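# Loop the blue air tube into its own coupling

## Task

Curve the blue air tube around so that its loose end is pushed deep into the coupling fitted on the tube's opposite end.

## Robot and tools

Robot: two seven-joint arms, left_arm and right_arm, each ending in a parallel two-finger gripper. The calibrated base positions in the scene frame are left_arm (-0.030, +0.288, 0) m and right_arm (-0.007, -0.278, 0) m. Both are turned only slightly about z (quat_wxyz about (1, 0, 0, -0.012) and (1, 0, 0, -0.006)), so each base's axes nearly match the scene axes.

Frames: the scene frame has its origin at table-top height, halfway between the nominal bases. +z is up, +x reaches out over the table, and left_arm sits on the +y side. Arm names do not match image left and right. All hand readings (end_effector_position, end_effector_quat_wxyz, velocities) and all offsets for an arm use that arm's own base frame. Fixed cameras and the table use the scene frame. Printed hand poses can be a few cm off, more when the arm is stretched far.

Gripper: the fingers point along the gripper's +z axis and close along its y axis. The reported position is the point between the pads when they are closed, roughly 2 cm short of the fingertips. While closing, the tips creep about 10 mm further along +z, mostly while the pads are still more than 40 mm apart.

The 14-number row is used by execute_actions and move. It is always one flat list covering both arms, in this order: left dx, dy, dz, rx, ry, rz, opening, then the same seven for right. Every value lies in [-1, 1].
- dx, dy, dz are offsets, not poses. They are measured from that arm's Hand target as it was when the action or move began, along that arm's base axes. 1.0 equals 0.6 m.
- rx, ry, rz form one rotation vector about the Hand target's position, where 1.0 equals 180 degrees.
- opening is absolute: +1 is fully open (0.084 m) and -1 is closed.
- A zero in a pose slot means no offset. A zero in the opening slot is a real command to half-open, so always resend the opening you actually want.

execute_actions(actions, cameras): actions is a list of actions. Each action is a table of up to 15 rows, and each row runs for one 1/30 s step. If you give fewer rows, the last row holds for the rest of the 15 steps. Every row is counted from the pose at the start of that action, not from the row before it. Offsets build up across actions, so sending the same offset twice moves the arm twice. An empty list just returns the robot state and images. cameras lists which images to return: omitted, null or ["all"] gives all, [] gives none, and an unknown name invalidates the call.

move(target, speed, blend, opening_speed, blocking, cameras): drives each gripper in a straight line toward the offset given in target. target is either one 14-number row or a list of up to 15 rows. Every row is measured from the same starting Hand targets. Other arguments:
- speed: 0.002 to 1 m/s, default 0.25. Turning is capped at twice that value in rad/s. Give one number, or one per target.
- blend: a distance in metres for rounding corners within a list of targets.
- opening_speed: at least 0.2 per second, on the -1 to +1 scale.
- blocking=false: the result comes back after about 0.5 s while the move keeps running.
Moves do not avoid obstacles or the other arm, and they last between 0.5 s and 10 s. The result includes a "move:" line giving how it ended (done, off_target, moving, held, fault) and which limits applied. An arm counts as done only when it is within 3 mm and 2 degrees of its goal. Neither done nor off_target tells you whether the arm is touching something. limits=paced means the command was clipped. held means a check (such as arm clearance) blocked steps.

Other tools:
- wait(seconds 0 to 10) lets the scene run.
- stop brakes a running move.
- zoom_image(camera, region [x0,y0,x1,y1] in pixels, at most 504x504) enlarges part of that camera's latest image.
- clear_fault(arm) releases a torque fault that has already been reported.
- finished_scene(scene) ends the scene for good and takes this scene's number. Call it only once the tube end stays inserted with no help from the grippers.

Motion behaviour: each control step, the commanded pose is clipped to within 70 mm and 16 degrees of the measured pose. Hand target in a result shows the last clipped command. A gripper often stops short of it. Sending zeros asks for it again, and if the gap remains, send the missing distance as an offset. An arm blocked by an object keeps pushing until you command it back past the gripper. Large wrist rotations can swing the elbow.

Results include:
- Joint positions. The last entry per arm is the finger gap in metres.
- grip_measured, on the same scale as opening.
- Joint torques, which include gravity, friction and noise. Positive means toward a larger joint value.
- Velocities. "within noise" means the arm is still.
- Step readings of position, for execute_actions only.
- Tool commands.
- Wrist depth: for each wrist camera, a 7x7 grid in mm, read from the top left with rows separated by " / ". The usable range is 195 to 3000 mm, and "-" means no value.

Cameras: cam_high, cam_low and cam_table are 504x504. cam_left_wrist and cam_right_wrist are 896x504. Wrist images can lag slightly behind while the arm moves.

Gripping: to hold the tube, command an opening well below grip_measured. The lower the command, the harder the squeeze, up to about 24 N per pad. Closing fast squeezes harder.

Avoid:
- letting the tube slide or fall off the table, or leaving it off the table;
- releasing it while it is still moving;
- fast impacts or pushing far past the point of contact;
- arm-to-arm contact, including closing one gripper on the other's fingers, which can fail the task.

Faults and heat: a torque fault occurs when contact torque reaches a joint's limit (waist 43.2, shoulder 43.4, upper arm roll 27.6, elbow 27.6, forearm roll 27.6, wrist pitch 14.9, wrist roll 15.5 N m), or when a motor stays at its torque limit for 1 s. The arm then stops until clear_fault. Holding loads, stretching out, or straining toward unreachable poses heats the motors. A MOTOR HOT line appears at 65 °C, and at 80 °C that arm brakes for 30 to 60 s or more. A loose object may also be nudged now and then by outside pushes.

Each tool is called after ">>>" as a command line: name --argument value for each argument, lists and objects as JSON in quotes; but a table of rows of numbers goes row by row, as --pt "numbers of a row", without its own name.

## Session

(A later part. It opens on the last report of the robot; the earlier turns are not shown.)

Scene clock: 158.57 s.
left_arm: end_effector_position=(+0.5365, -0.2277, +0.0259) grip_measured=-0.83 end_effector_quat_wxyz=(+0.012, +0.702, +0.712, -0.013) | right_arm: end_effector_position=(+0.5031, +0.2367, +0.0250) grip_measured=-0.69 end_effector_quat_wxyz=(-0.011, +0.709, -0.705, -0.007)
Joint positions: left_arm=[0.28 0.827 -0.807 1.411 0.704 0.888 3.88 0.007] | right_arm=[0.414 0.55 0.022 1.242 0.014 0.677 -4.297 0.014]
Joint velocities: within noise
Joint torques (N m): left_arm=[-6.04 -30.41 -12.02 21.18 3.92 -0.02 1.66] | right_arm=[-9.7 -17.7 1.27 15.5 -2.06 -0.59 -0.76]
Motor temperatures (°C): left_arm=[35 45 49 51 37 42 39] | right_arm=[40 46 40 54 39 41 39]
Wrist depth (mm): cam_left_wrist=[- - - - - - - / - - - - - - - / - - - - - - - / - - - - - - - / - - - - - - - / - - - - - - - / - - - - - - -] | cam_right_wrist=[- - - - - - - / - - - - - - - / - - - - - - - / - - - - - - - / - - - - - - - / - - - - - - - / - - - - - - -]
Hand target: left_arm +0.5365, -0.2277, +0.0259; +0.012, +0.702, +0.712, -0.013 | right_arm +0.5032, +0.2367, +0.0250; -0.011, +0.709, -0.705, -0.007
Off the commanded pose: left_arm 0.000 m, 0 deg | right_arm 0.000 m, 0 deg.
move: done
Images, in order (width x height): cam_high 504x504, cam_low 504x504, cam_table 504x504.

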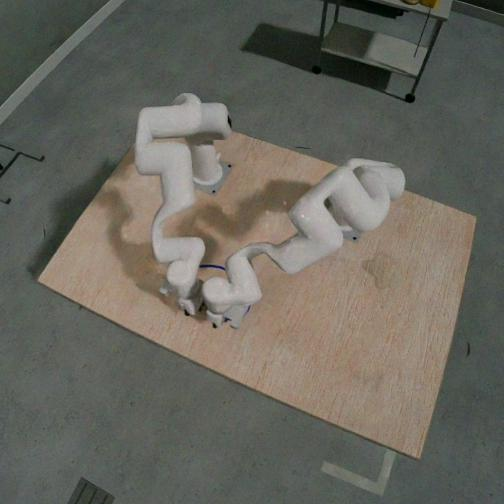

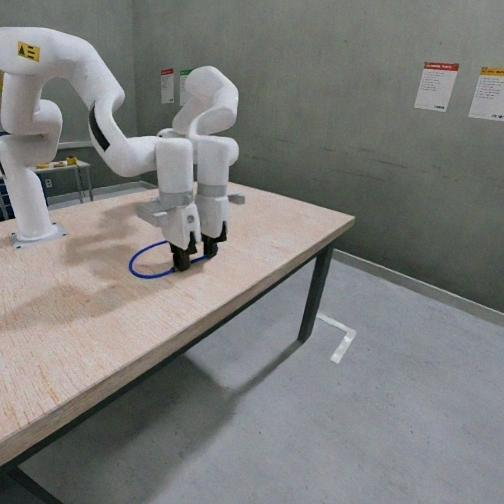

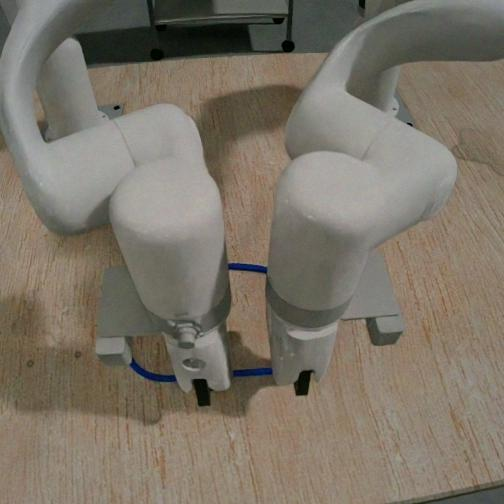

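>>> move --target '[0.002,-0.0133,0.001,0,0,0,-1,0,0,0,0,0,0,-1]' --speed 0.03 --cameras '["cam_low","cam_table"]'

>>> zoom_image --camera "cam_low" --region '[166, 246, 206, 286]'

>>> zoom_image --camera "cam_table" --region '[214, 344, 284, 414]'

Scene clock: 178.77 s.
left_arm: end_effector_position=(+0.5377, -0.2357, +0.0265) grip_measured=-0.83 end_effector_quat_wxyz=(+0.012, +0.702, +0.712, -0.013) | right_arm: end_effector_position=(+0.5031, +0.2367, +0.0250) grip_measured=-0.69 end_effector_quat_wxyz=(-0.011, +0.709, -0.705, -0.007)
Joint positions: left_arm=[0.26 0.836 -0.804 1.432 0.704 0.898 3.872 0.007] | right_arm=[0.414 0.55 0.022 1.242 0.014 0.677 -4.297 0.014]
Joint velocities: within noise
Joint torques (N m): left_arm=[-5.87 -30.85 -7.28 21.24 1.31 -0.06 -1.04] | right_arm=[-9.14 -17.96 0.89 14.65 -1.81 -0.85 -0.76]
Motor temperatures (°C): left_arm=[35 46 51 51 37 42 39] | right_arm=[40 47 40 56 39 41 39]
Wrist depth (mm): cam_left_wrist=[- - - - - - - / - - - - - - - / - - - - - - - / - - - - - - - / - - - - - - - / - - - - - - - / - - - - - - -] | cam_right_wrist=[- - - - - - - / - - - - - - - / - - - - - - - / - - - - - - - / - - - - - - - / - - - - - - - / - - - - - - -]
Hand target: left_arm +0.5377, -0.2357, +0.0265; +0.012, +0.702, +0.712, -0.013 | right_arm +0.5032, +0.2367, +0.0250; -0.011, +0.709, -0.705, -0.007
Off the commanded pose: left_arm 0.000 m, 0 deg | right_arm 0.000 m, 0 deg.
move: done
Images, in order (width x height): cam_low 504x504, cam_table 504x504.

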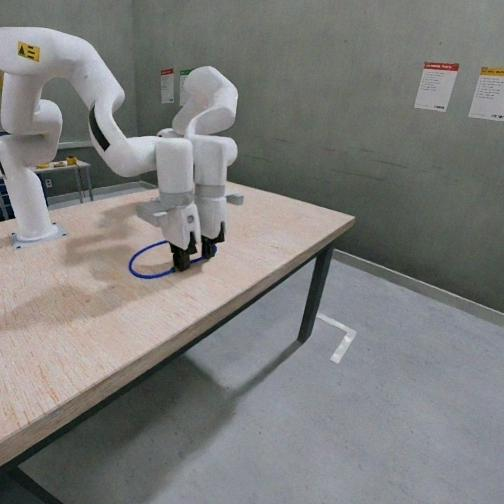

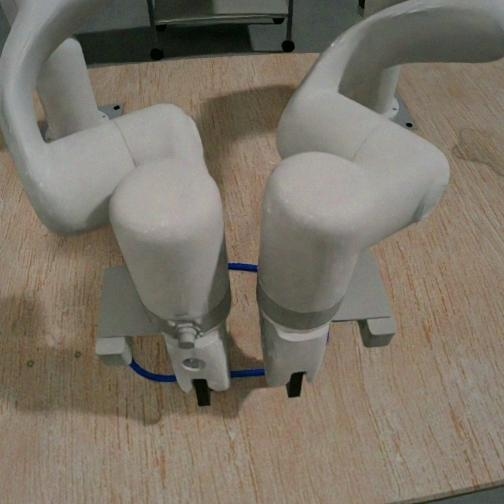

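Scaled by 12.600 from the camera's 504x504 image, which has a finer 720x720 frame.

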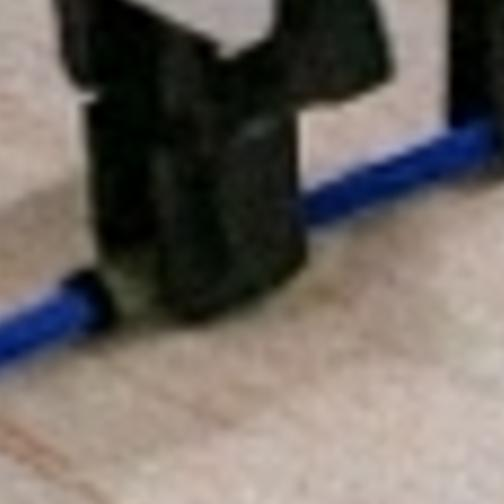

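Scaled by 7.200 from the camera's 504x504 image, which has a finer 720x720 frame.

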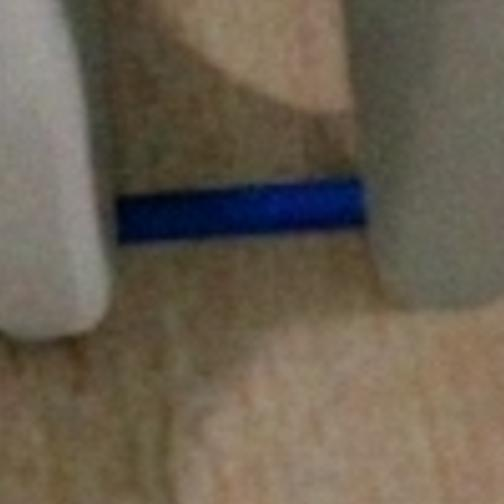

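>>> zoom_image --camera "cam_table" --region '[218, 358, 248, 388]'

>>> zoom_image --camera "cam_low" --region '[184, 246, 214, 276]'

Scaled by 16.800 from the camera's 504x504 image, which has a finer 720x720 frame.

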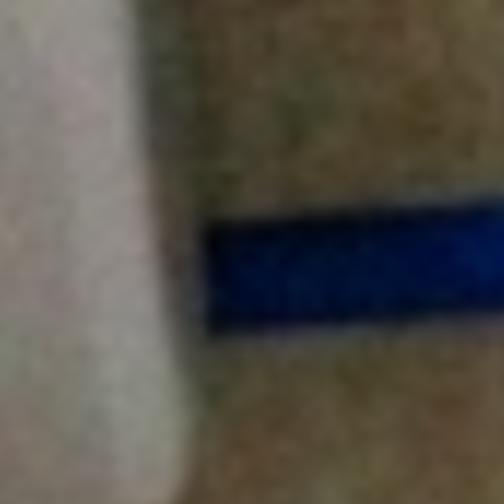

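Scaled by 16.800 from the camera's 504x504 image, which has a finer 720x720 frame.

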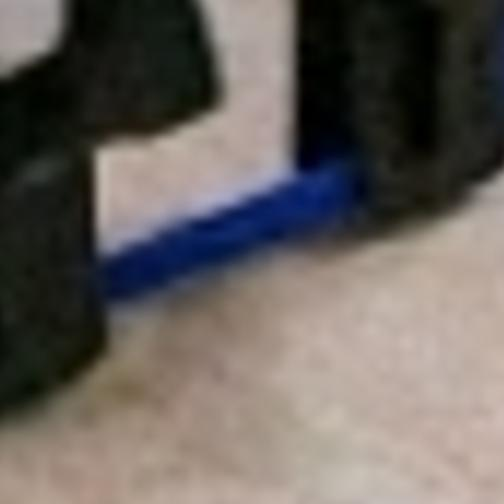

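>>> move --target '[0,-0.0067,0,0,0,0,-1,0,0,0,0,0,0,-1]' --speed 0.02 --cameras '["cam_low","cam_table"]'

>>> zoom_image --camera "cam_low" --region '[174, 246, 214, 286]'

>>> zoom_image --camera "cam_table" --region '[214, 344, 284, 414]'

Scene clock: 190.60 s.
left_arm: end_effector_position=(+0.5377, -0.2397, +0.0265) grip_measured=-0.83 end_effector_quat_wxyz=(+0.012, +0.702, +0.712, -0.013) | right_arm: end_effector_position=(+0.5032, +0.2367, +0.0250) grip_measured=-0.69 end_effector_quat_wxyz=(-0.011, +0.709, -0.705, -0.007)
Joint positions: left_arm=[0.25 0.84 -0.803 1.44 0.704 0.901 3.867 0.007] | right_arm=[0.414 0.55 0.022 1.242 0.014 0.677 -4.297 0.014]
Joint velocities: within noise
Joint torques (N m): left_arm=[-6.39 -30.45 -7.3 21.02 3.92 0.03 -0.98] | right_arm=[-9.43 -17.84 1.16 15.13 -1.09 -0.82 -0.79]
Motor temperatures (°C): left_arm=[35 46 51 52 36 41 39] | right_arm=[40 47 40 56 39 41 39]
Wrist depth (mm): cam_left_wrist=[- - - - - - - / - - - - - - - / - - - - - - - / - - - - - - - / - - - - - - - / - - - - - - - / - - - - - - -] | cam_right_wrist=[- - - - - - - / - - - - - - - / - - - - - - - / - - - - - - - / - - - - - - - / - - - - - - - / - - - - - - -]
Hand target: left_arm +0.5377, -0.2397, +0.0265; +0.012, +0.702, +0.712, -0.013 | right_arm +0.5032, +0.2367, +0.0250; -0.011, +0.709, -0.705, -0.007
Off the commanded pose: left_arm 0.000 m, 0 deg | right_arm 0.000 m, 0 deg.
move: done
Images, in order (width x height): cam_low 504x504, cam_table 504x504.

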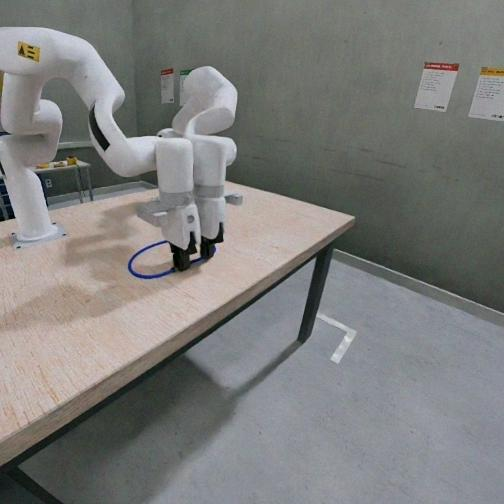

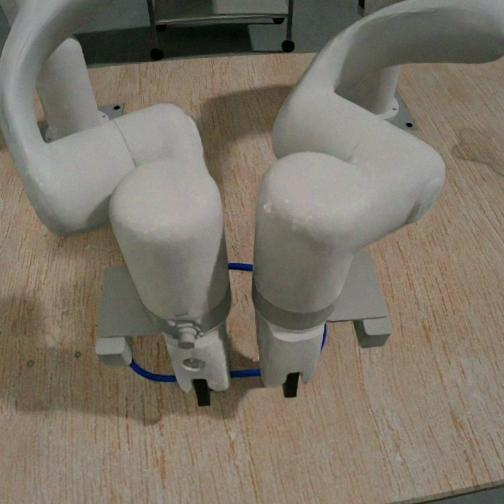

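Scaled by 12.600 from the camera's 504x504 image, which has a finer 720x720 frame.

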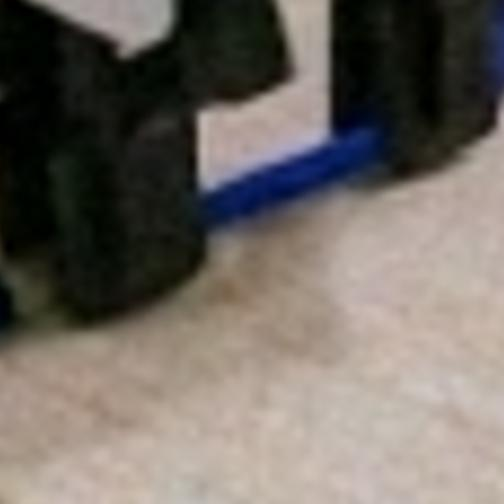

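Scaled by 7.200 from the camera's 504x504 image, which has a finer 720x720 frame.

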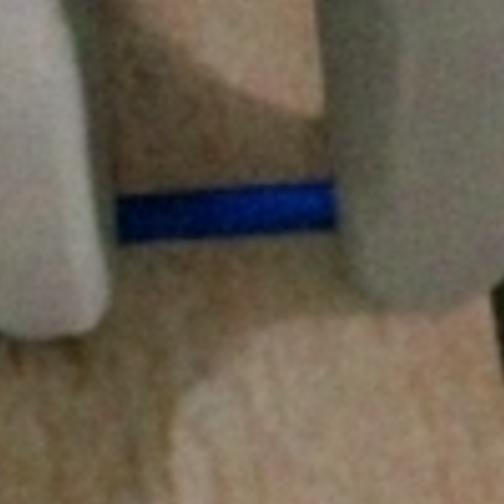

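>>> move --target '[0,-0.01,0,0,0,0,-1,0,0,0,0,0,0,-1]' --speed 0.02 --cameras '["cam_low","cam_table"]'

>>> zoom_image --camera "cam_low" --region '[174, 246, 214, 286]'

>>> zoom_image --camera "cam_table" --region '[214, 344, 284, 414]'

Scene clock: 195.53 s.
left_arm: end_effector_position=(+0.5377, -0.2457, +0.0265) grip_measured=-0.83 end_effector_quat_wxyz=(+0.012, +0.702, +0.712, -0.013) | right_arm: end_effector_position=(+0.5032, +0.2367, +0.0250) grip_measured=-0.69 end_effector_quat_wxyz=(-0.011, +0.709, -0.705, -0.007)
Joint positions: left_arm=[0.235 0.847 -0.802 1.452 0.704 0.906 3.859 0.007] | right_arm=[0.414 0.55 0.022 1.242 0.014 0.677 -4.297 0.014]
Joint velocities: within noise
Joint torques (N m): left_arm=[-6.28 -30.9 -7.34 21.09 4.01 0.12 -1.12] | right_arm=[-9.42 -17.66 1.16 15.25 -0.59 -0.85 -0.79]
Motor temperatures (°C): left_arm=[35 46 50 52 37 41 39] | right_arm=[40 47 40 57 39 41 39]
Wrist depth (mm): cam_left_wrist=[- - - - - - - / - - - - - - - / - - - - - - - / - - - - - - - / - - - - - - - / - - - - - - - / - - - - - - -] | cam_right_wrist=[- - - - - - - / - - - - - - - / - - - - - - - / - - - - - - - / - - - - - - - / - - - - - - - / - - - - - - -]
Hand target: left_arm +0.5377, -0.2457, +0.0265; +0.012, +0.702, +0.712, -0.013 | right_arm +0.5032, +0.2367, +0.0250; -0.011, +0.709, -0.705, -0.007
Off the commanded pose: left_arm 0.000 m, 0 deg | right_arm 0.000 m, 0 deg.
move: done
Images, in order (width x height): cam_low 504x504, cam_table 504x504.

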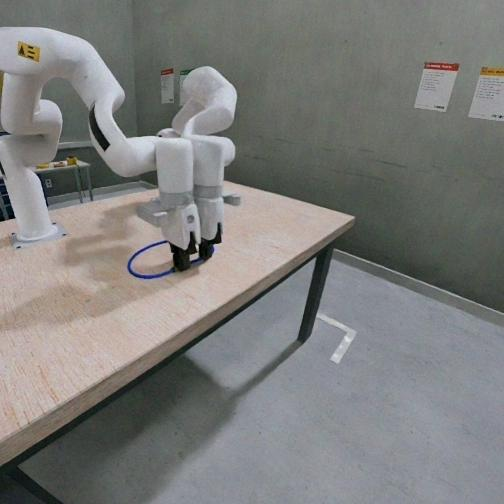

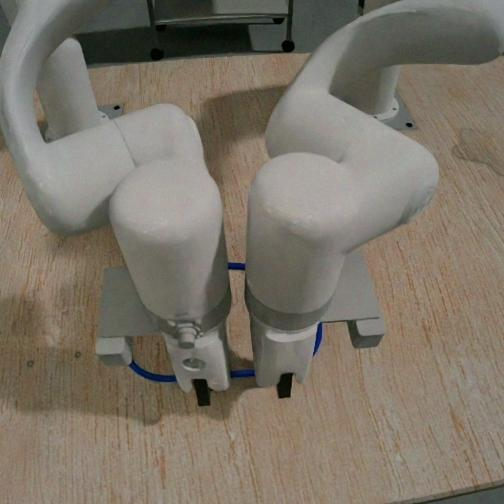

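Scaled by 12.600 from the camera's 504x504 image, which has a finer 720x720 frame.

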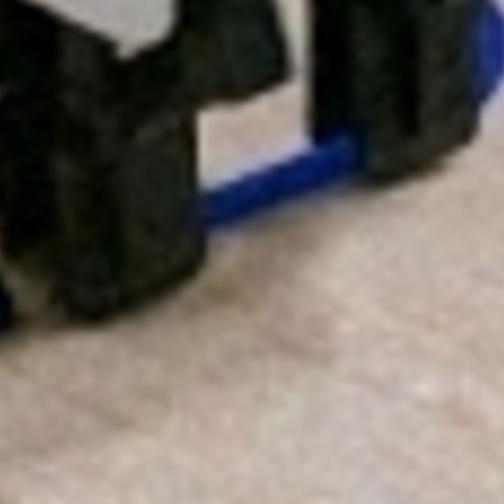

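Scaled by 7.200 from the camera's 504x504 image, which has a finer 720x720 frame.

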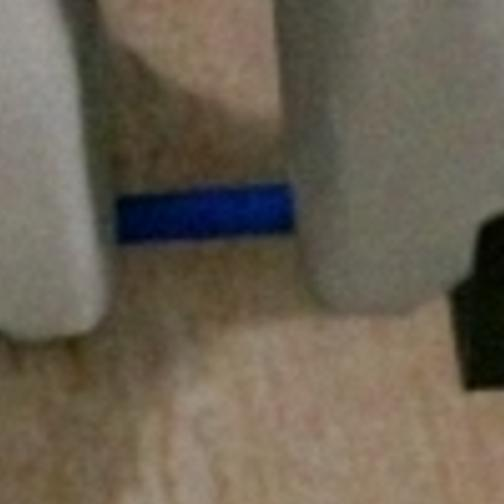

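>>> move --target '[0,-0.0083,0,0,0,0,-1,0,0,0,0,0,0,-1]' --speed 0.02 --cameras '["cam_low","cam_table"]'

>>> zoom_image --camera "cam_low" --region '[174, 246, 214, 286]'

>>> zoom_image --camera "cam_table" --region '[214, 344, 284, 414]'

Scene clock: 198.73 s.
left_arm: end_effector_position=(+0.5377, -0.2507, +0.0265) grip_measured=-0.83 end_effector_quat_wxyz=(+0.012, +0.702, +0.712, -0.013) | right_arm: end_effector_position=(+0.5032, +0.2367, +0.0250) grip_measured=-0.69 end_effector_quat_wxyz=(-0.011, +0.709, -0.705, -0.007)
Joint positions: left_arm=[0.223 0.852 -0.8 1.462 0.705 0.91 3.853 0.007] | right_arm=[0.414 0.55 0.022 1.242 0.014 0.677 -4.297 0.014]
Joint velocities: within noise
Joint torques (N m): left_arm=[-6.49 -31.29 -7.37 21.25 3.93 0.05 -0.92] | right_arm=[-9.02 -17.71 1.17 15.23 -0.4 -0.88 -0.71]
Motor temperatures (°C): left_arm=[35 46 50 52 37 41 39] | right_arm=[40 48 40 57 39 41 39]
Wrist depth (mm): cam_left_wrist=[- - - - - - - / - - - - - - - / - - - - - - - / - - - - - - - / - - - - - - - / - - - - - - - / - - - - - - -] | cam_right_wrist=[- - - - - - - / - - - - - - - / - - - - - - - / - - - - - - - / - - - - - - - / - - - - - - - / - - - - - - -]
Hand target: left_arm +0.5377, -0.2507, +0.0265; +0.012, +0.702, +0.712, -0.013 | right_arm +0.5032, +0.2367, +0.0250; -0.011, +0.709, -0.705, -0.007
Off the commanded pose: left_arm 0.000 m, 0 deg | right_arm 0.000 m, 0 deg.
move: done
Images, in order (width x height): cam_low 504x504, cam_table 504x504.

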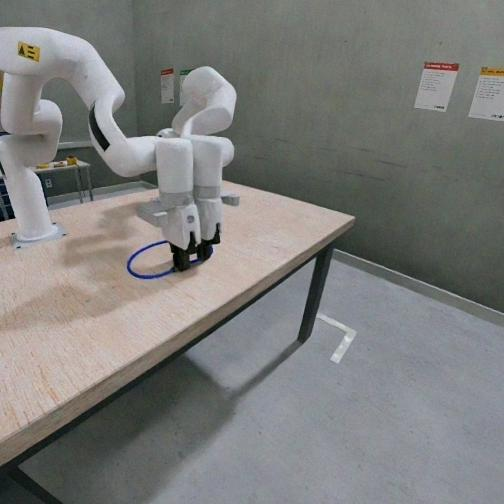

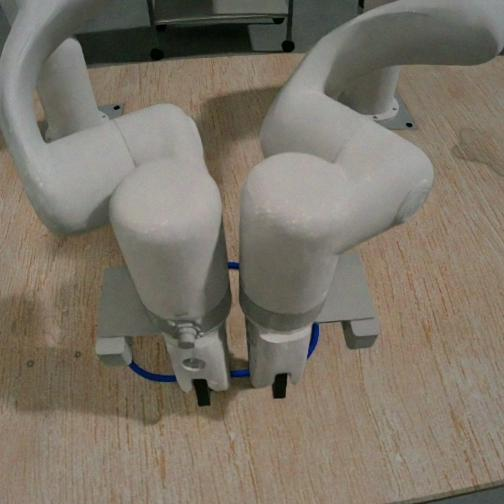

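Scaled by 12.600 from the camera's 504x504 image, which has a finer 720x720 frame.

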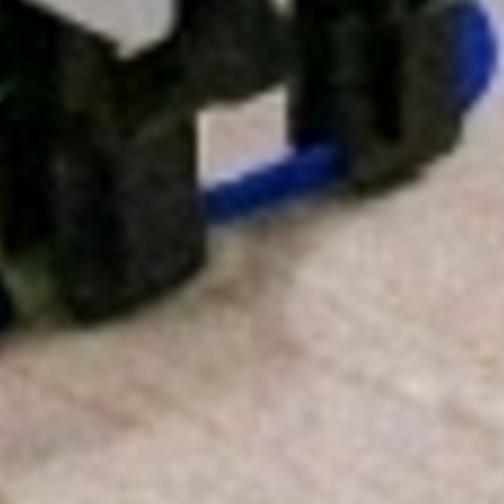

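Scaled by 7.200 from the camera's 504x504 image, which has a finer 720x720 frame.

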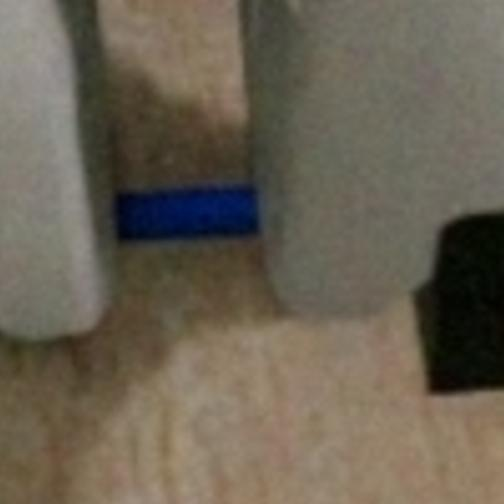

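>>> move --target '[0,-0.0083,0,0,0,0,-1,0,0,0,0,0,0,-1]' --speed 0.02 --cameras '["cam_low","cam_table"]'

>>> zoom_image --camera "cam_low" --region '[164, 246, 214, 286]'

>>> zoom_image --camera "cam_table" --region '[214, 344, 284, 414]'

Scene clock: 201.53 s.
left_arm: end_effector_position=(+0.5376, -0.2509, +0.0264) grip_measured=-0.83 end_effector_quat_wxyz=(+0.012, +0.702, +0.711, -0.013) | right_arm: end_effector_position=(+0.5032, +0.2367, +0.0250) grip_measured=-0.69 end_effector_quat_wxyz=(-0.011, +0.709, -0.705, -0.007)
Joint positions: left_arm=[0.222 0.852 -0.8 1.462 0.705 0.91 3.853 0.007] | right_arm=[0.414 0.55 0.022 1.242 0.014 0.677 -4.297 0.014]
Joint velocities: within noise
Joint torques (N m): left_arm=[6.75 -37.99 -7.83 13.32 3.06 -0.43 0] | right_arm=[-7.16 -17.99 1.1 15.17 -0.48 -0.79 -0.61]
Motor temperatures (°C): left_arm=[35 46 50 52 37 41 39] | right_arm=[40 48 40 57 39 41 39]
Wrist depth (mm): cam_left_wrist=[- - - - - - - / - - - - - - - / - - - - - - - / - - - - - - - / - - - - - - - / - - - - - - - / - - - - - - -] | cam_right_wrist=[- - - - - - - / - - - - - - - / - - - - - - - / - - - - - - - / - - - - - - - / - - - - - - - / - - - - - - -]
Hand target: left_arm +0.5377, -0.2508, +0.0265; +0.012, +0.702, +0.712, -0.013 (not the last commanded pose) | right_arm +0.5032, +0.2367, +0.0250; -0.011, +0.709, -0.705, -0.007
Off the commanded pose: left_arm 0.005 m, 0 deg | right_arm 0.000 m, 0 deg.
move: held (left_arm; a check stopped the path); limits=held
pose unreachable (left arm): on one or more control steps of this call, first in action 0 (counted from 0), this arm could not follow its commanded pose, so it was not sent that pose on those steps. It may still have moved: this result reports where it is.
cause: moving toward the commanded pose would bring a part of the arm too close to another arm (a part of this arm just beyond joint 7 (wrist roll) and a part of the right arm just beyond its joint 7 (wrist roll), along the way the arms are being sent, or toward where that arm still pushes).
Images, in order (width x height): cam_low 504x504, cam_table 504x504.

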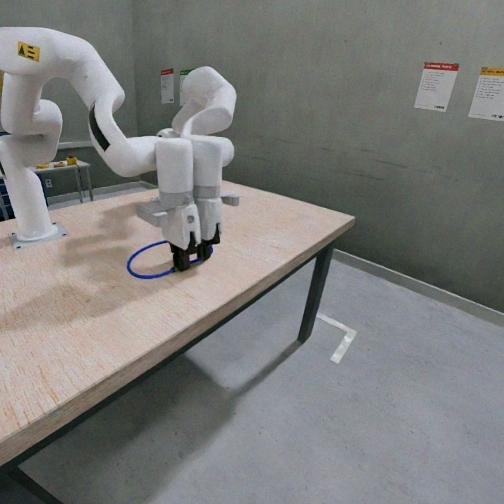

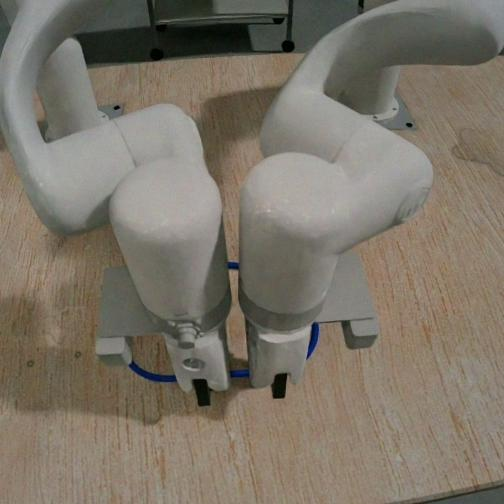

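Scaled by 10.080 from the camera's 504x504 image, which has a finer 720x720 frame.

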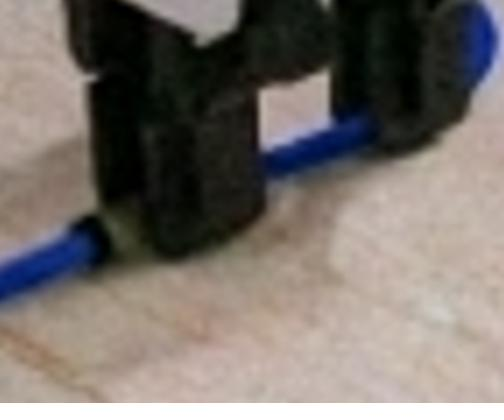

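Scaled by 7.200 from the camera's 504x504 image, which has a finer 720x720 frame.

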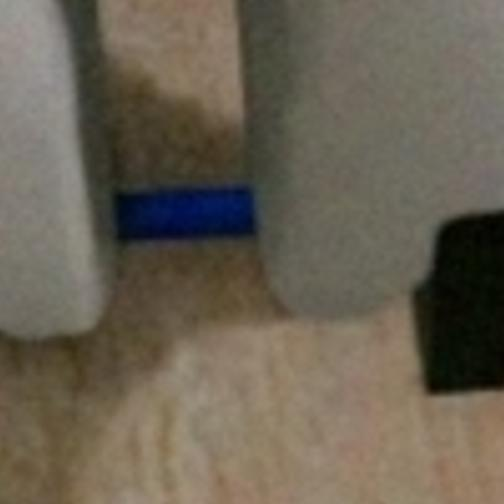

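>>> move --target '[0,0,-0.0025,-0.022,0,0,-1,0,0,0,0,0,0,-1]' --speed 0.02 --cameras '[]'

>>> move --target '[0,-0.0083,0,0,0,0,-1,0,0,0,0,0,0,-1]' --speed 0.02 --cameras '["cam_low","cam_table"]'

>>> zoom_image --camera "cam_low" --region '[164, 246, 214, 286]'

>>> zoom_image --camera "cam_table" --region '[214, 344, 284, 414]'

Scene clock: 213.83 s.
left_arm: end_effector_position=(+0.5377, -0.2508, +0.0250) grip_measured=-0.83 end_effector_quat_wxyz=(+0.037, +0.702, +0.711, -0.037) | right_arm: end_effector_position=(+0.5032, +0.2367, +0.0250) grip_measured=-0.69 end_effector_quat_wxyz=(-0.011, +0.709, -0.705, -0.007)
Joint positions: left_arm=[0.279 0.861 -0.829 1.426 0.685 0.848 3.885 0.007] | right_arm=[0.414 0.55 0.022 1.242 0.014 0.677 -4.297 0.014]
Joint velocities: within noise
Joint torques (N m): left_arm=[7.09 -29.25 -12.57 12.37 -3.65 -2.91 1.82] | right_arm=[-4.71 -18.74 0.84 15.14 -1.24 -0.72 -0.26]
Motor temperatures (°C): left_arm=[35 47 51 49 36 42 39] | right_arm=[40 48 40 57 39 41 39]
Wrist depth (mm): cam_left_wrist=[- - - - - - - / - - - - - - - / - - - - - - - / - - - - - - - / - - - - - - - / - - - - - - - / - - - - - - -] | cam_right_wrist=[- - - - - - - / - - - - - - - / - - - - - - - / - - - - - - - / - - - - - - - / - - - - - - - / - - - - - - -]
Hand target: left_arm +0.5377, -0.2508, +0.0250; +0.037, +0.702, +0.711, -0.037 | right_arm +0.5032, +0.2367, +0.0250; -0.011, +0.709, -0.705, -0.007
Off the commanded pose: left_arm 0.000 m, 0 deg | right_arm 0.000 m, 0 deg.
move: done
No camera images: "cameras" was empty.

Scene clock: 214.60 s.
left_arm: end_effector_position=(+0.5377, -0.2556, +0.0250) grip_measured=-0.83 end_effector_quat_wxyz=(+0.037, +0.702, +0.711, -0.037) | right_arm: end_effector_position=(+0.5031, +0.2367, +0.0250) grip_measured=-0.69 end_effector_quat_wxyz=(-0.011, +0.709, -0.705, -0.007)
Joint positions: left_arm=[0.267 0.866 -0.827 1.435 0.685 0.851 3.879 0.007] | right_arm=[0.414 0.55 0.022 1.242 0.014 0.677 -4.297 0.014]
Joint velocities: within noise
Joint torques (N m): left_arm=[-9.82 -28.8 -10.16 19.76 3.09 -0.91 -0.89] | right_arm=[-4.59 -18.86 0.86 15.13 -1.38 -1.19 -0.23]
Motor temperatures (°C): left_arm=[35 47 51 49 36 42 39] | right_arm=[40 48 40 57 39 41 39]
Wrist depth (mm): cam_left_wrist=[- - - - - - - / - - - - - - - / - - - - - - - / - - - - - - - / - - - - - - - / - - - - - - - / - - - - - - -] | cam_right_wrist=[- - - - - - - / - - - - - - - / - - - - - - - / - - - - - - - / - - - - - - - / - - - - - - - / - - - - - - -]
Hand target: left_arm +0.5377, -0.2557, +0.0250; +0.037, +0.702, +0.711, -0.037 | right_arm +0.5032, +0.2367, +0.0250; -0.011, +0.709, -0.705, -0.007
Off the commanded pose: left_arm 0.000 m, 0 deg | right_arm 0.000 m, 0 deg.
move: done
Images, in order (width x height): cam_low 504x504, cam_table 504x504.

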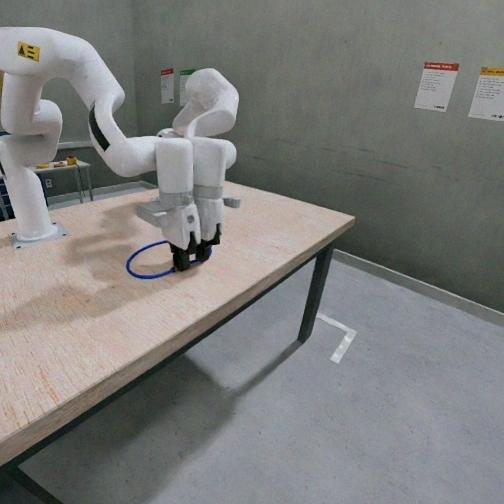

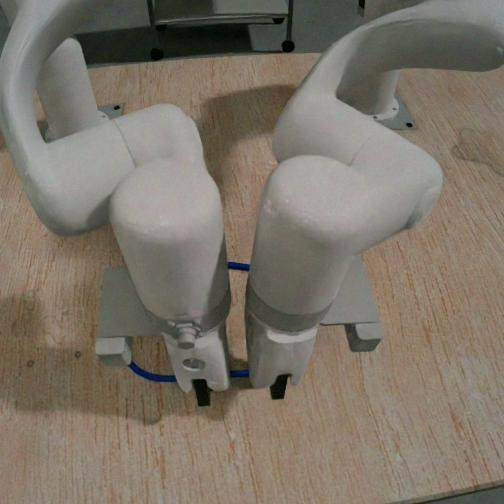

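Scaled by 10.080 from the camera's 504x504 image, which has a finer 720x720 frame.

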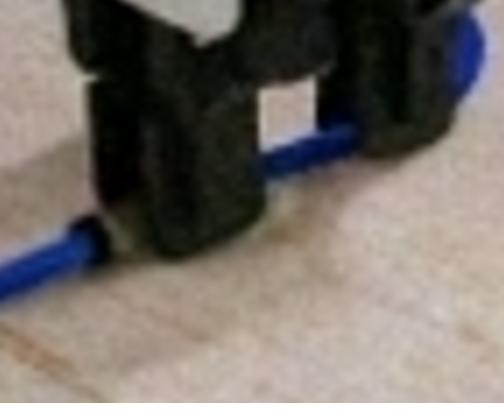

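Scaled by 7.200 from the camera's 504x504 image, which has a finer 720x720 frame.

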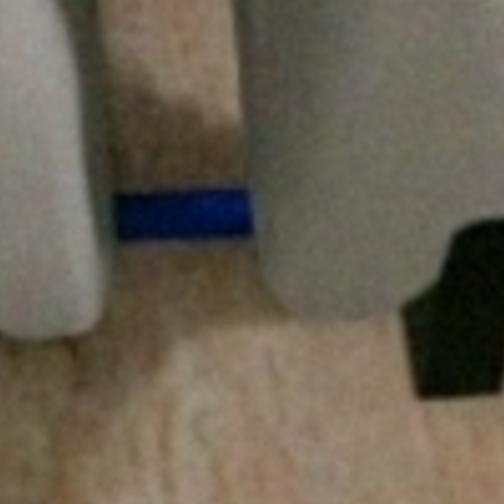

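>>> move --target '[0,-0.005,0,0,0,0,-1,0,0,0,0,0,0,-1]' --speed 0.02 --cameras '["cam_low","cam_table"]'

>>> zoom_image --camera "cam_low" --region '[164, 246, 214, 286]'

Scene clock: 218.27 s.
left_arm: end_effector_position=(+0.5377, -0.2587, +0.0250) grip_measured=-0.83 end_effector_quat_wxyz=(+0.037, +0.702, +0.711, -0.037) | right_arm: end_effector_position=(+0.5032, +0.2367, +0.0250) grip_measured=-0.69 end_effector_quat_wxyz=(-0.011, +0.709, -0.705, -0.007)
Joint positions: left_arm=[0.26 0.869 -0.826 1.441 0.686 0.853 3.875 0.007] | right_arm=[0.414 0.55 0.022 1.242 0.014 0.677 -4.297 0.014]
Joint velocities: within noise
Joint torques (N m): left_arm=[-10.85 -29.06 -10.85 19.3 3.23 -1.15 -1.23] | right_arm=[-2.38 -19.16 2.09 15.2 -1.29 -2.76 -0.09]
Motor temperatures (°C): left_arm=[35 47 51 50 36 42 39] | right_arm=[40 48 40 57 39 41 39]
Wrist depth (mm): cam_left_wrist=[- - - - - - - / - - - - - - - / - - - - - - - / - - - - - - - / - - - - - - - / - - - - - - - / - - - - - - -] | cam_right_wrist=[- - - - - - - / - - - - - - - / - - - - - - - / - - - - - - - / - - - - - - - / - - - - - - - / - - - - - - -]
Hand target: left_arm +0.5377, -0.2587, +0.0250; +0.037, +0.702, +0.711, -0.037 | right_arm +0.5032, +0.2367, +0.0250; -0.011, +0.709, -0.705, -0.007
Off the commanded pose: left_arm 0.000 m, 0 deg | right_arm 0.000 m, 0 deg.
move: done
Images, in order (width x height): cam_low 504x504, cam_table 504x504.

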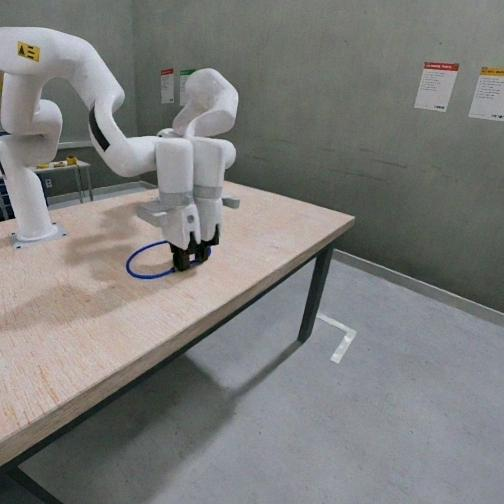

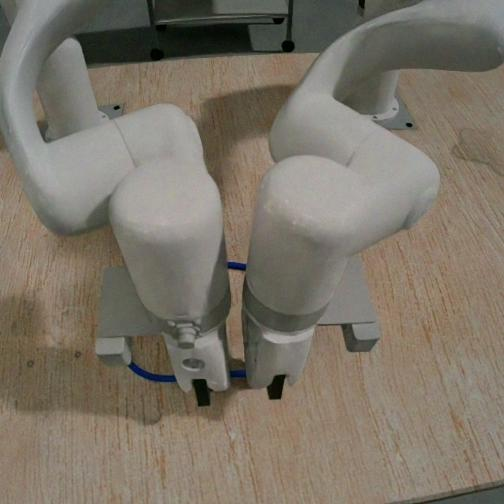

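Scaled by 10.080 from the camera's 504x504 image, which has a finer 720x720 frame.

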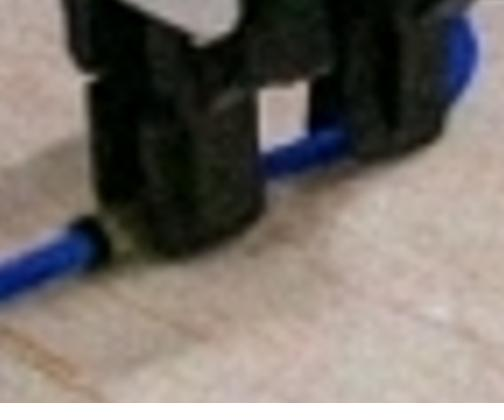

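>>> move --target '[0,-0.005,0,0,0,0,-1,0,0,0,0,0,0,-1]' --speed 0.02 --cameras '["cam_low","cam_table"]'

>>> zoom_image --camera "cam_low" --region '[164, 246, 214, 286]'

Scene clock: 221.10 s.
left_arm: end_effector_position=(+0.5377, -0.2617, +0.0250) grip_measured=-0.83 end_effector_quat_wxyz=(+0.037, +0.702, +0.711, -0.037) | right_arm: end_effector_position=(+0.5032, +0.2367, +0.0250) grip_measured=-0.69 end_effector_quat_wxyz=(-0.011, +0.709, -0.705, -0.007)
Joint positions: left_arm=[0.252 0.871 -0.825 1.447 0.686 0.855 3.871 0.007] | right_arm=[0.414 0.55 0.022 1.242 0.014 0.677 -4.297 0.014]
Joint velocities: within noise
Joint torques (N m): left_arm=[-10.9 -28.48 -10.63 19.45 3.16 -0.93 -0.95] | right_arm=[0.05 -19.44 4.61 15.15 0.11 -2.67 0.03]
Motor temperatures (°C): left_arm=[35 47 51 50 36 42 39] | right_arm=[40 48 40 57 39 41 39]
Wrist depth (mm): cam_left_wrist=[- - - - - - - / - - - - - - - / - - - - - - - / - - - - - - - / - - - - - - - / - - - - - - - / - - - - - - -] | cam_right_wrist=[- - - - - - - / - - - - - - - / - - - - - - - / - - - - - - - / - - - - - - - / - - - - - - - / - - - - - - -]
Hand target: left_arm +0.5377, -0.2617, +0.0250; +0.037, +0.702, +0.711, -0.037 | right_arm +0.5032, +0.2367, +0.0250; -0.011, +0.709, -0.705, -0.007
Off the commanded pose: left_arm 0.000 m, 0 deg | right_arm 0.000 m, 0 deg.
move: done
Images, in order (width x height): cam_low 504x504, cam_table 504x504.

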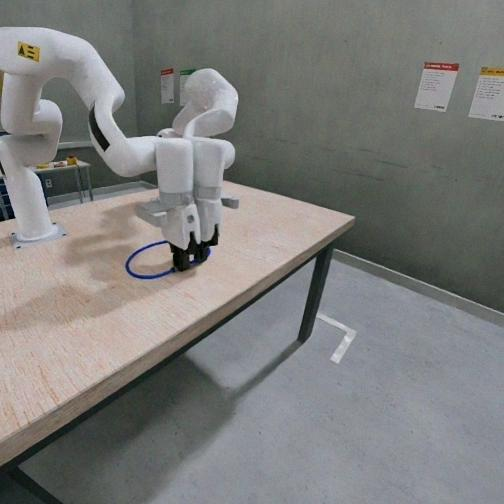

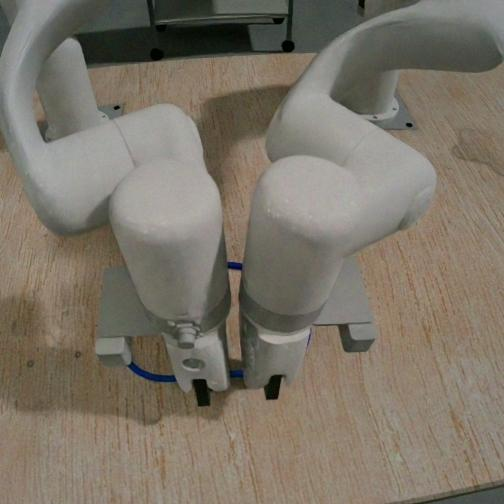

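Scaled by 10.080 from the camera's 504x504 image, which has a finer 720x720 frame.

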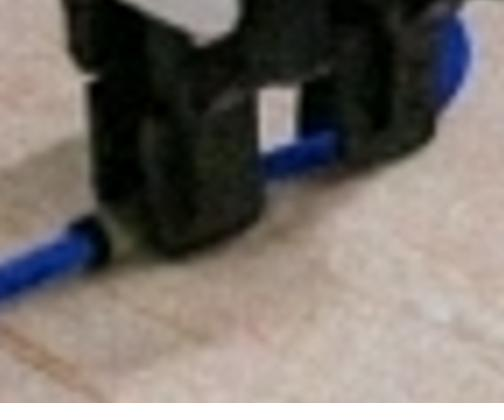

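>>> move --target '[0,-0.005,0,0,0,0,-1,0,0,0,0,0,0,-1]' --speed 0.02 --cameras '["cam_low","cam_table"]'

>>> zoom_image --camera "cam_low" --region '[164, 246, 214, 286]'

>>> zoom_image --camera "cam_table" --region '[214, 344, 284, 414]'

Scene clock: 225.53 s.
left_arm: end_effector_position=(+0.5376, -0.2620, +0.0250) grip_measured=-0.83 end_effector_quat_wxyz=(+0.037, +0.702, +0.711, -0.038) | right_arm: end_effector_position=(+0.5032, +0.2367, +0.0250) grip_measured=-0.69 end_effector_quat_wxyz=(-0.011, +0.709, -0.705, -0.007)
Joint positions: left_arm=[0.251 0.872 -0.825 1.447 0.686 0.855 3.871 0.007] | right_arm=[0.414 0.55 0.022 1.242 0.014 0.677 -4.297 0.014]
Joint velocities: within noise
Joint torques (N m): left_arm=[1.81 -34.2 -11.11 11.94 2.48 -1.29 0.02] | right_arm=[1.75 -19.98 4.63 15.08 1.03 -2.69 0.12]
Motor temperatures (°C): left_arm=[35 47 52 50 36 42 39] | right_arm=[40 48 40 57 39 42 39]
Wrist depth (mm): cam_left_wrist=[- - - - - - - / - - - - - - - / - - - - - - - / - - - - - - - / - - - - - - - / - - - - - - - / - - - - - - -] | cam_right_wrist=[- - - - - - - / - - - - - - - / - - - - - - - / - - - - - - - / - - - - - - - / - - - - - - - / - - - - - - -]
Hand target: left_arm +0.5377, -0.2618, +0.0250; +0.037, +0.702, +0.711, -0.037 (not the last commanded pose) | right_arm +0.5032, +0.2367, +0.0250; -0.011, +0.709, -0.705, -0.007
Off the commanded pose: left_arm 0.003 m, 0 deg | right_arm 0.000 m, 0 deg.
move: held (left_arm; a check stopped the path); limits=held
pose unreachable (left arm): on one or more control steps of this call, first in action 0 (counted from 0), this arm could not follow its commanded pose, so it was not sent that pose on those steps. It may still have moved: this result reports where it is.
cause: moving toward the commanded pose would bring a part of the arm too close to another arm (a part of this arm just beyond joint 7 (wrist roll) and a part of the right arm just beyond its joint 7 (wrist roll)).
Images, in order (width x height): cam_low 504x504, cam_table 504x504.

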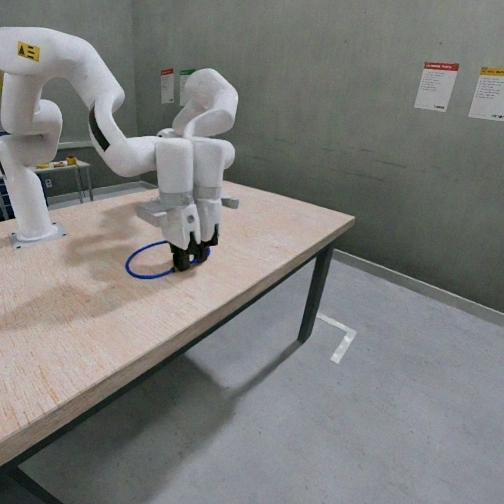

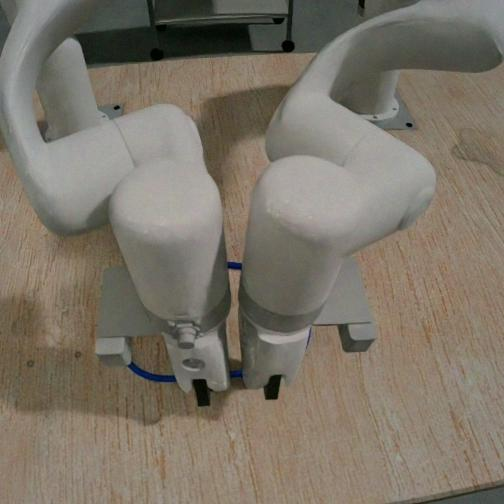

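Scaled by 10.080 from the camera's 504x504 image, which has a finer 720x720 frame.

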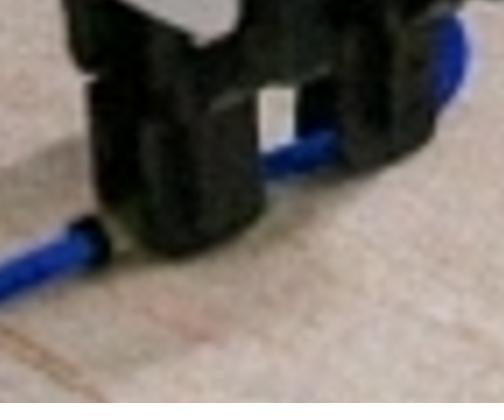

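Scaled by 7.200 from the camera's 504x504 image, which has a finer 720x720 frame.

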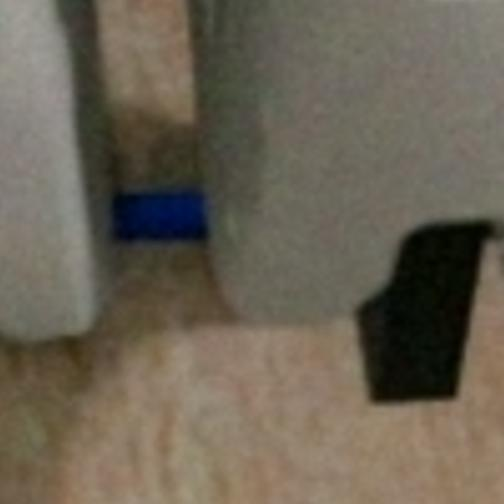

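>>> move --target '[0,0.0008,-0.0005,-0.016,0,0,-1,0,0,0,0,0,0,-1]' --speed 0.02 --cameras '[]'

>>> move --target '[0,-0.0058,0,0,0,0,-1,0,0,0,0,0,0,-1]' --speed 0.02 --cameras '["cam_low","cam_table"]'

>>> zoom_image --camera "cam_low" --region '[164, 246, 214, 286]'

>>> zoom_image --camera "cam_table" --region '[214, 344, 284, 414]'

Scene clock: 230.53 s.
left_arm: end_effector_position=(+0.5377, -0.2613, +0.0247) grip_measured=-0.83 end_effector_quat_wxyz=(+0.054, +0.700, +0.709, -0.055) | right_arm: end_effector_position=(+0.5032, +0.2367, +0.0250) grip_measured=-0.69 end_effector_quat_wxyz=(-0.011, +0.709, -0.705, -0.007)
Joint positions: left_arm=[0.294 0.88 -0.848 1.421 0.671 0.812 3.897 0.007] | right_arm=[0.414 0.55 0.022 1.242 0.014 0.677 -4.297 0.014]
Joint velocities: within noise
Joint torques (N m): left_arm=[2.64 -23.03 -13.4 8.31 -3.74 -3.67 1.73] | right_arm=[1.81 -20.44 1.74 15 1.35 -2.51 0.39]
Motor temperatures (°C): left_arm=[35 47 52 49 36 42 39] | right_arm=[40 48 40 57 39 42 39]
Wrist depth (mm): cam_left_wrist=[- - - - - - - / - - - - - - - / - - - - - - - / - - - - - - - / - - - - - - - / - - - - - - - / - - - - - - -] | cam_right_wrist=[- - - - - - - / - - - - - - - / - - - - - - - / - - - - - - - / - - - - - - - / - - - - - - - / - - - - - - -]
Hand target: left_arm +0.5377, -0.2613, +0.0247; +0.054, +0.700, +0.709, -0.055 | right_arm +0.5032, +0.2367, +0.0250; -0.011, +0.709, -0.705, -0.007
Off the commanded pose: left_arm 0.000 m, 0 deg | right_arm 0.000 m, 0 deg.
move: done
No camera images: "cameras" was empty.

Scene clock: 231.27 s.
left_arm: end_effector_position=(+0.5377, -0.2646, +0.0246) grip_measured=-0.83 end_effector_quat_wxyz=(+0.054, +0.700, +0.710, -0.055) | right_arm: end_effector_position=(+0.5032, +0.2366, +0.0250) grip_measured=-0.69 end_effector_quat_wxyz=(-0.011, +0.709, -0.705, -0.006)
Joint positions: left_arm=[0.286 0.883 -0.846 1.427 0.671 0.814 3.893 0.007] | right_arm=[0.414 0.55 0.021 1.242 0.014 0.677 -4.297 0.014]
Joint velocities: within noise
Joint torques (N m): left_arm=[-20.63 -23.07 -17.21 15.08 1.66 -2.98 -1.16] | right_arm=[6 -20.47 9.92 14.98 2.66 -2.48 0.25]
Motor temperatures (°C): left_arm=[35 47 52 49 36 42 39] | right_arm=[40 48 40 57 39 42 39]
Wrist depth (mm): cam_left_wrist=[- - - - - - - / - - - - - - - / - - - - - - - / - - - - - - - / - - - - - - - / - - - - - - - / - - - - - - -] | cam_right_wrist=[- - - - - - - / - - - - - - - / - - - - - - - / - - - - - - - / - - - - - - - / - - - - - - - / - - - - - - -]
Hand target: left_arm +0.5377, -0.2648, +0.0247; +0.054, +0.700, +0.709, -0.055 | right_arm +0.5032, +0.2367, +0.0250; -0.011, +0.709, -0.705, -0.007
Off the commanded pose: left_arm 0.000 m, 0 deg | right_arm 0.000 m, 0 deg.
move: done
Images, in order (width x height): cam_low 504x504, cam_table 504x504.

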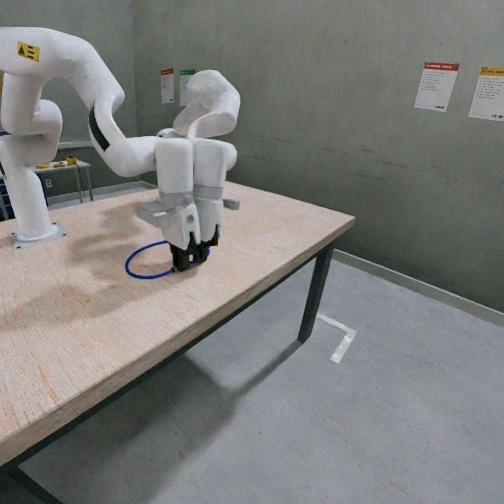

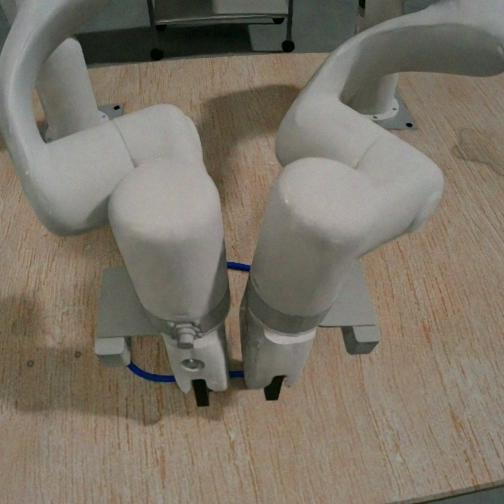

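Scaled by 10.080 from the camera's 504x504 image, which has a finer 720x720 frame.

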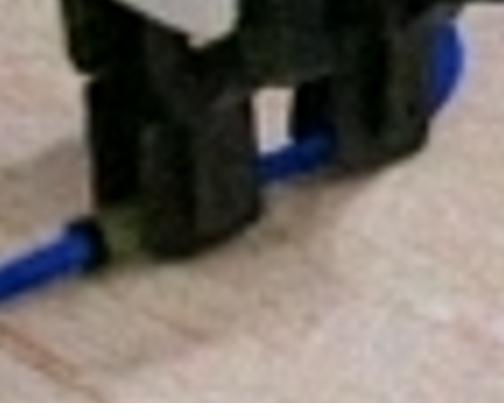

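Scaled by 7.200 from the camera's 504x504 image, which has a finer 720x720 frame.

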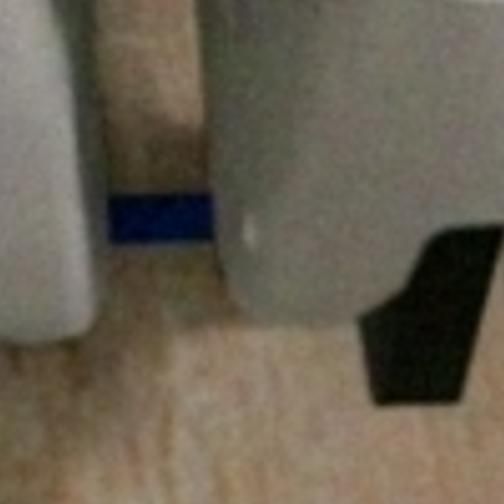

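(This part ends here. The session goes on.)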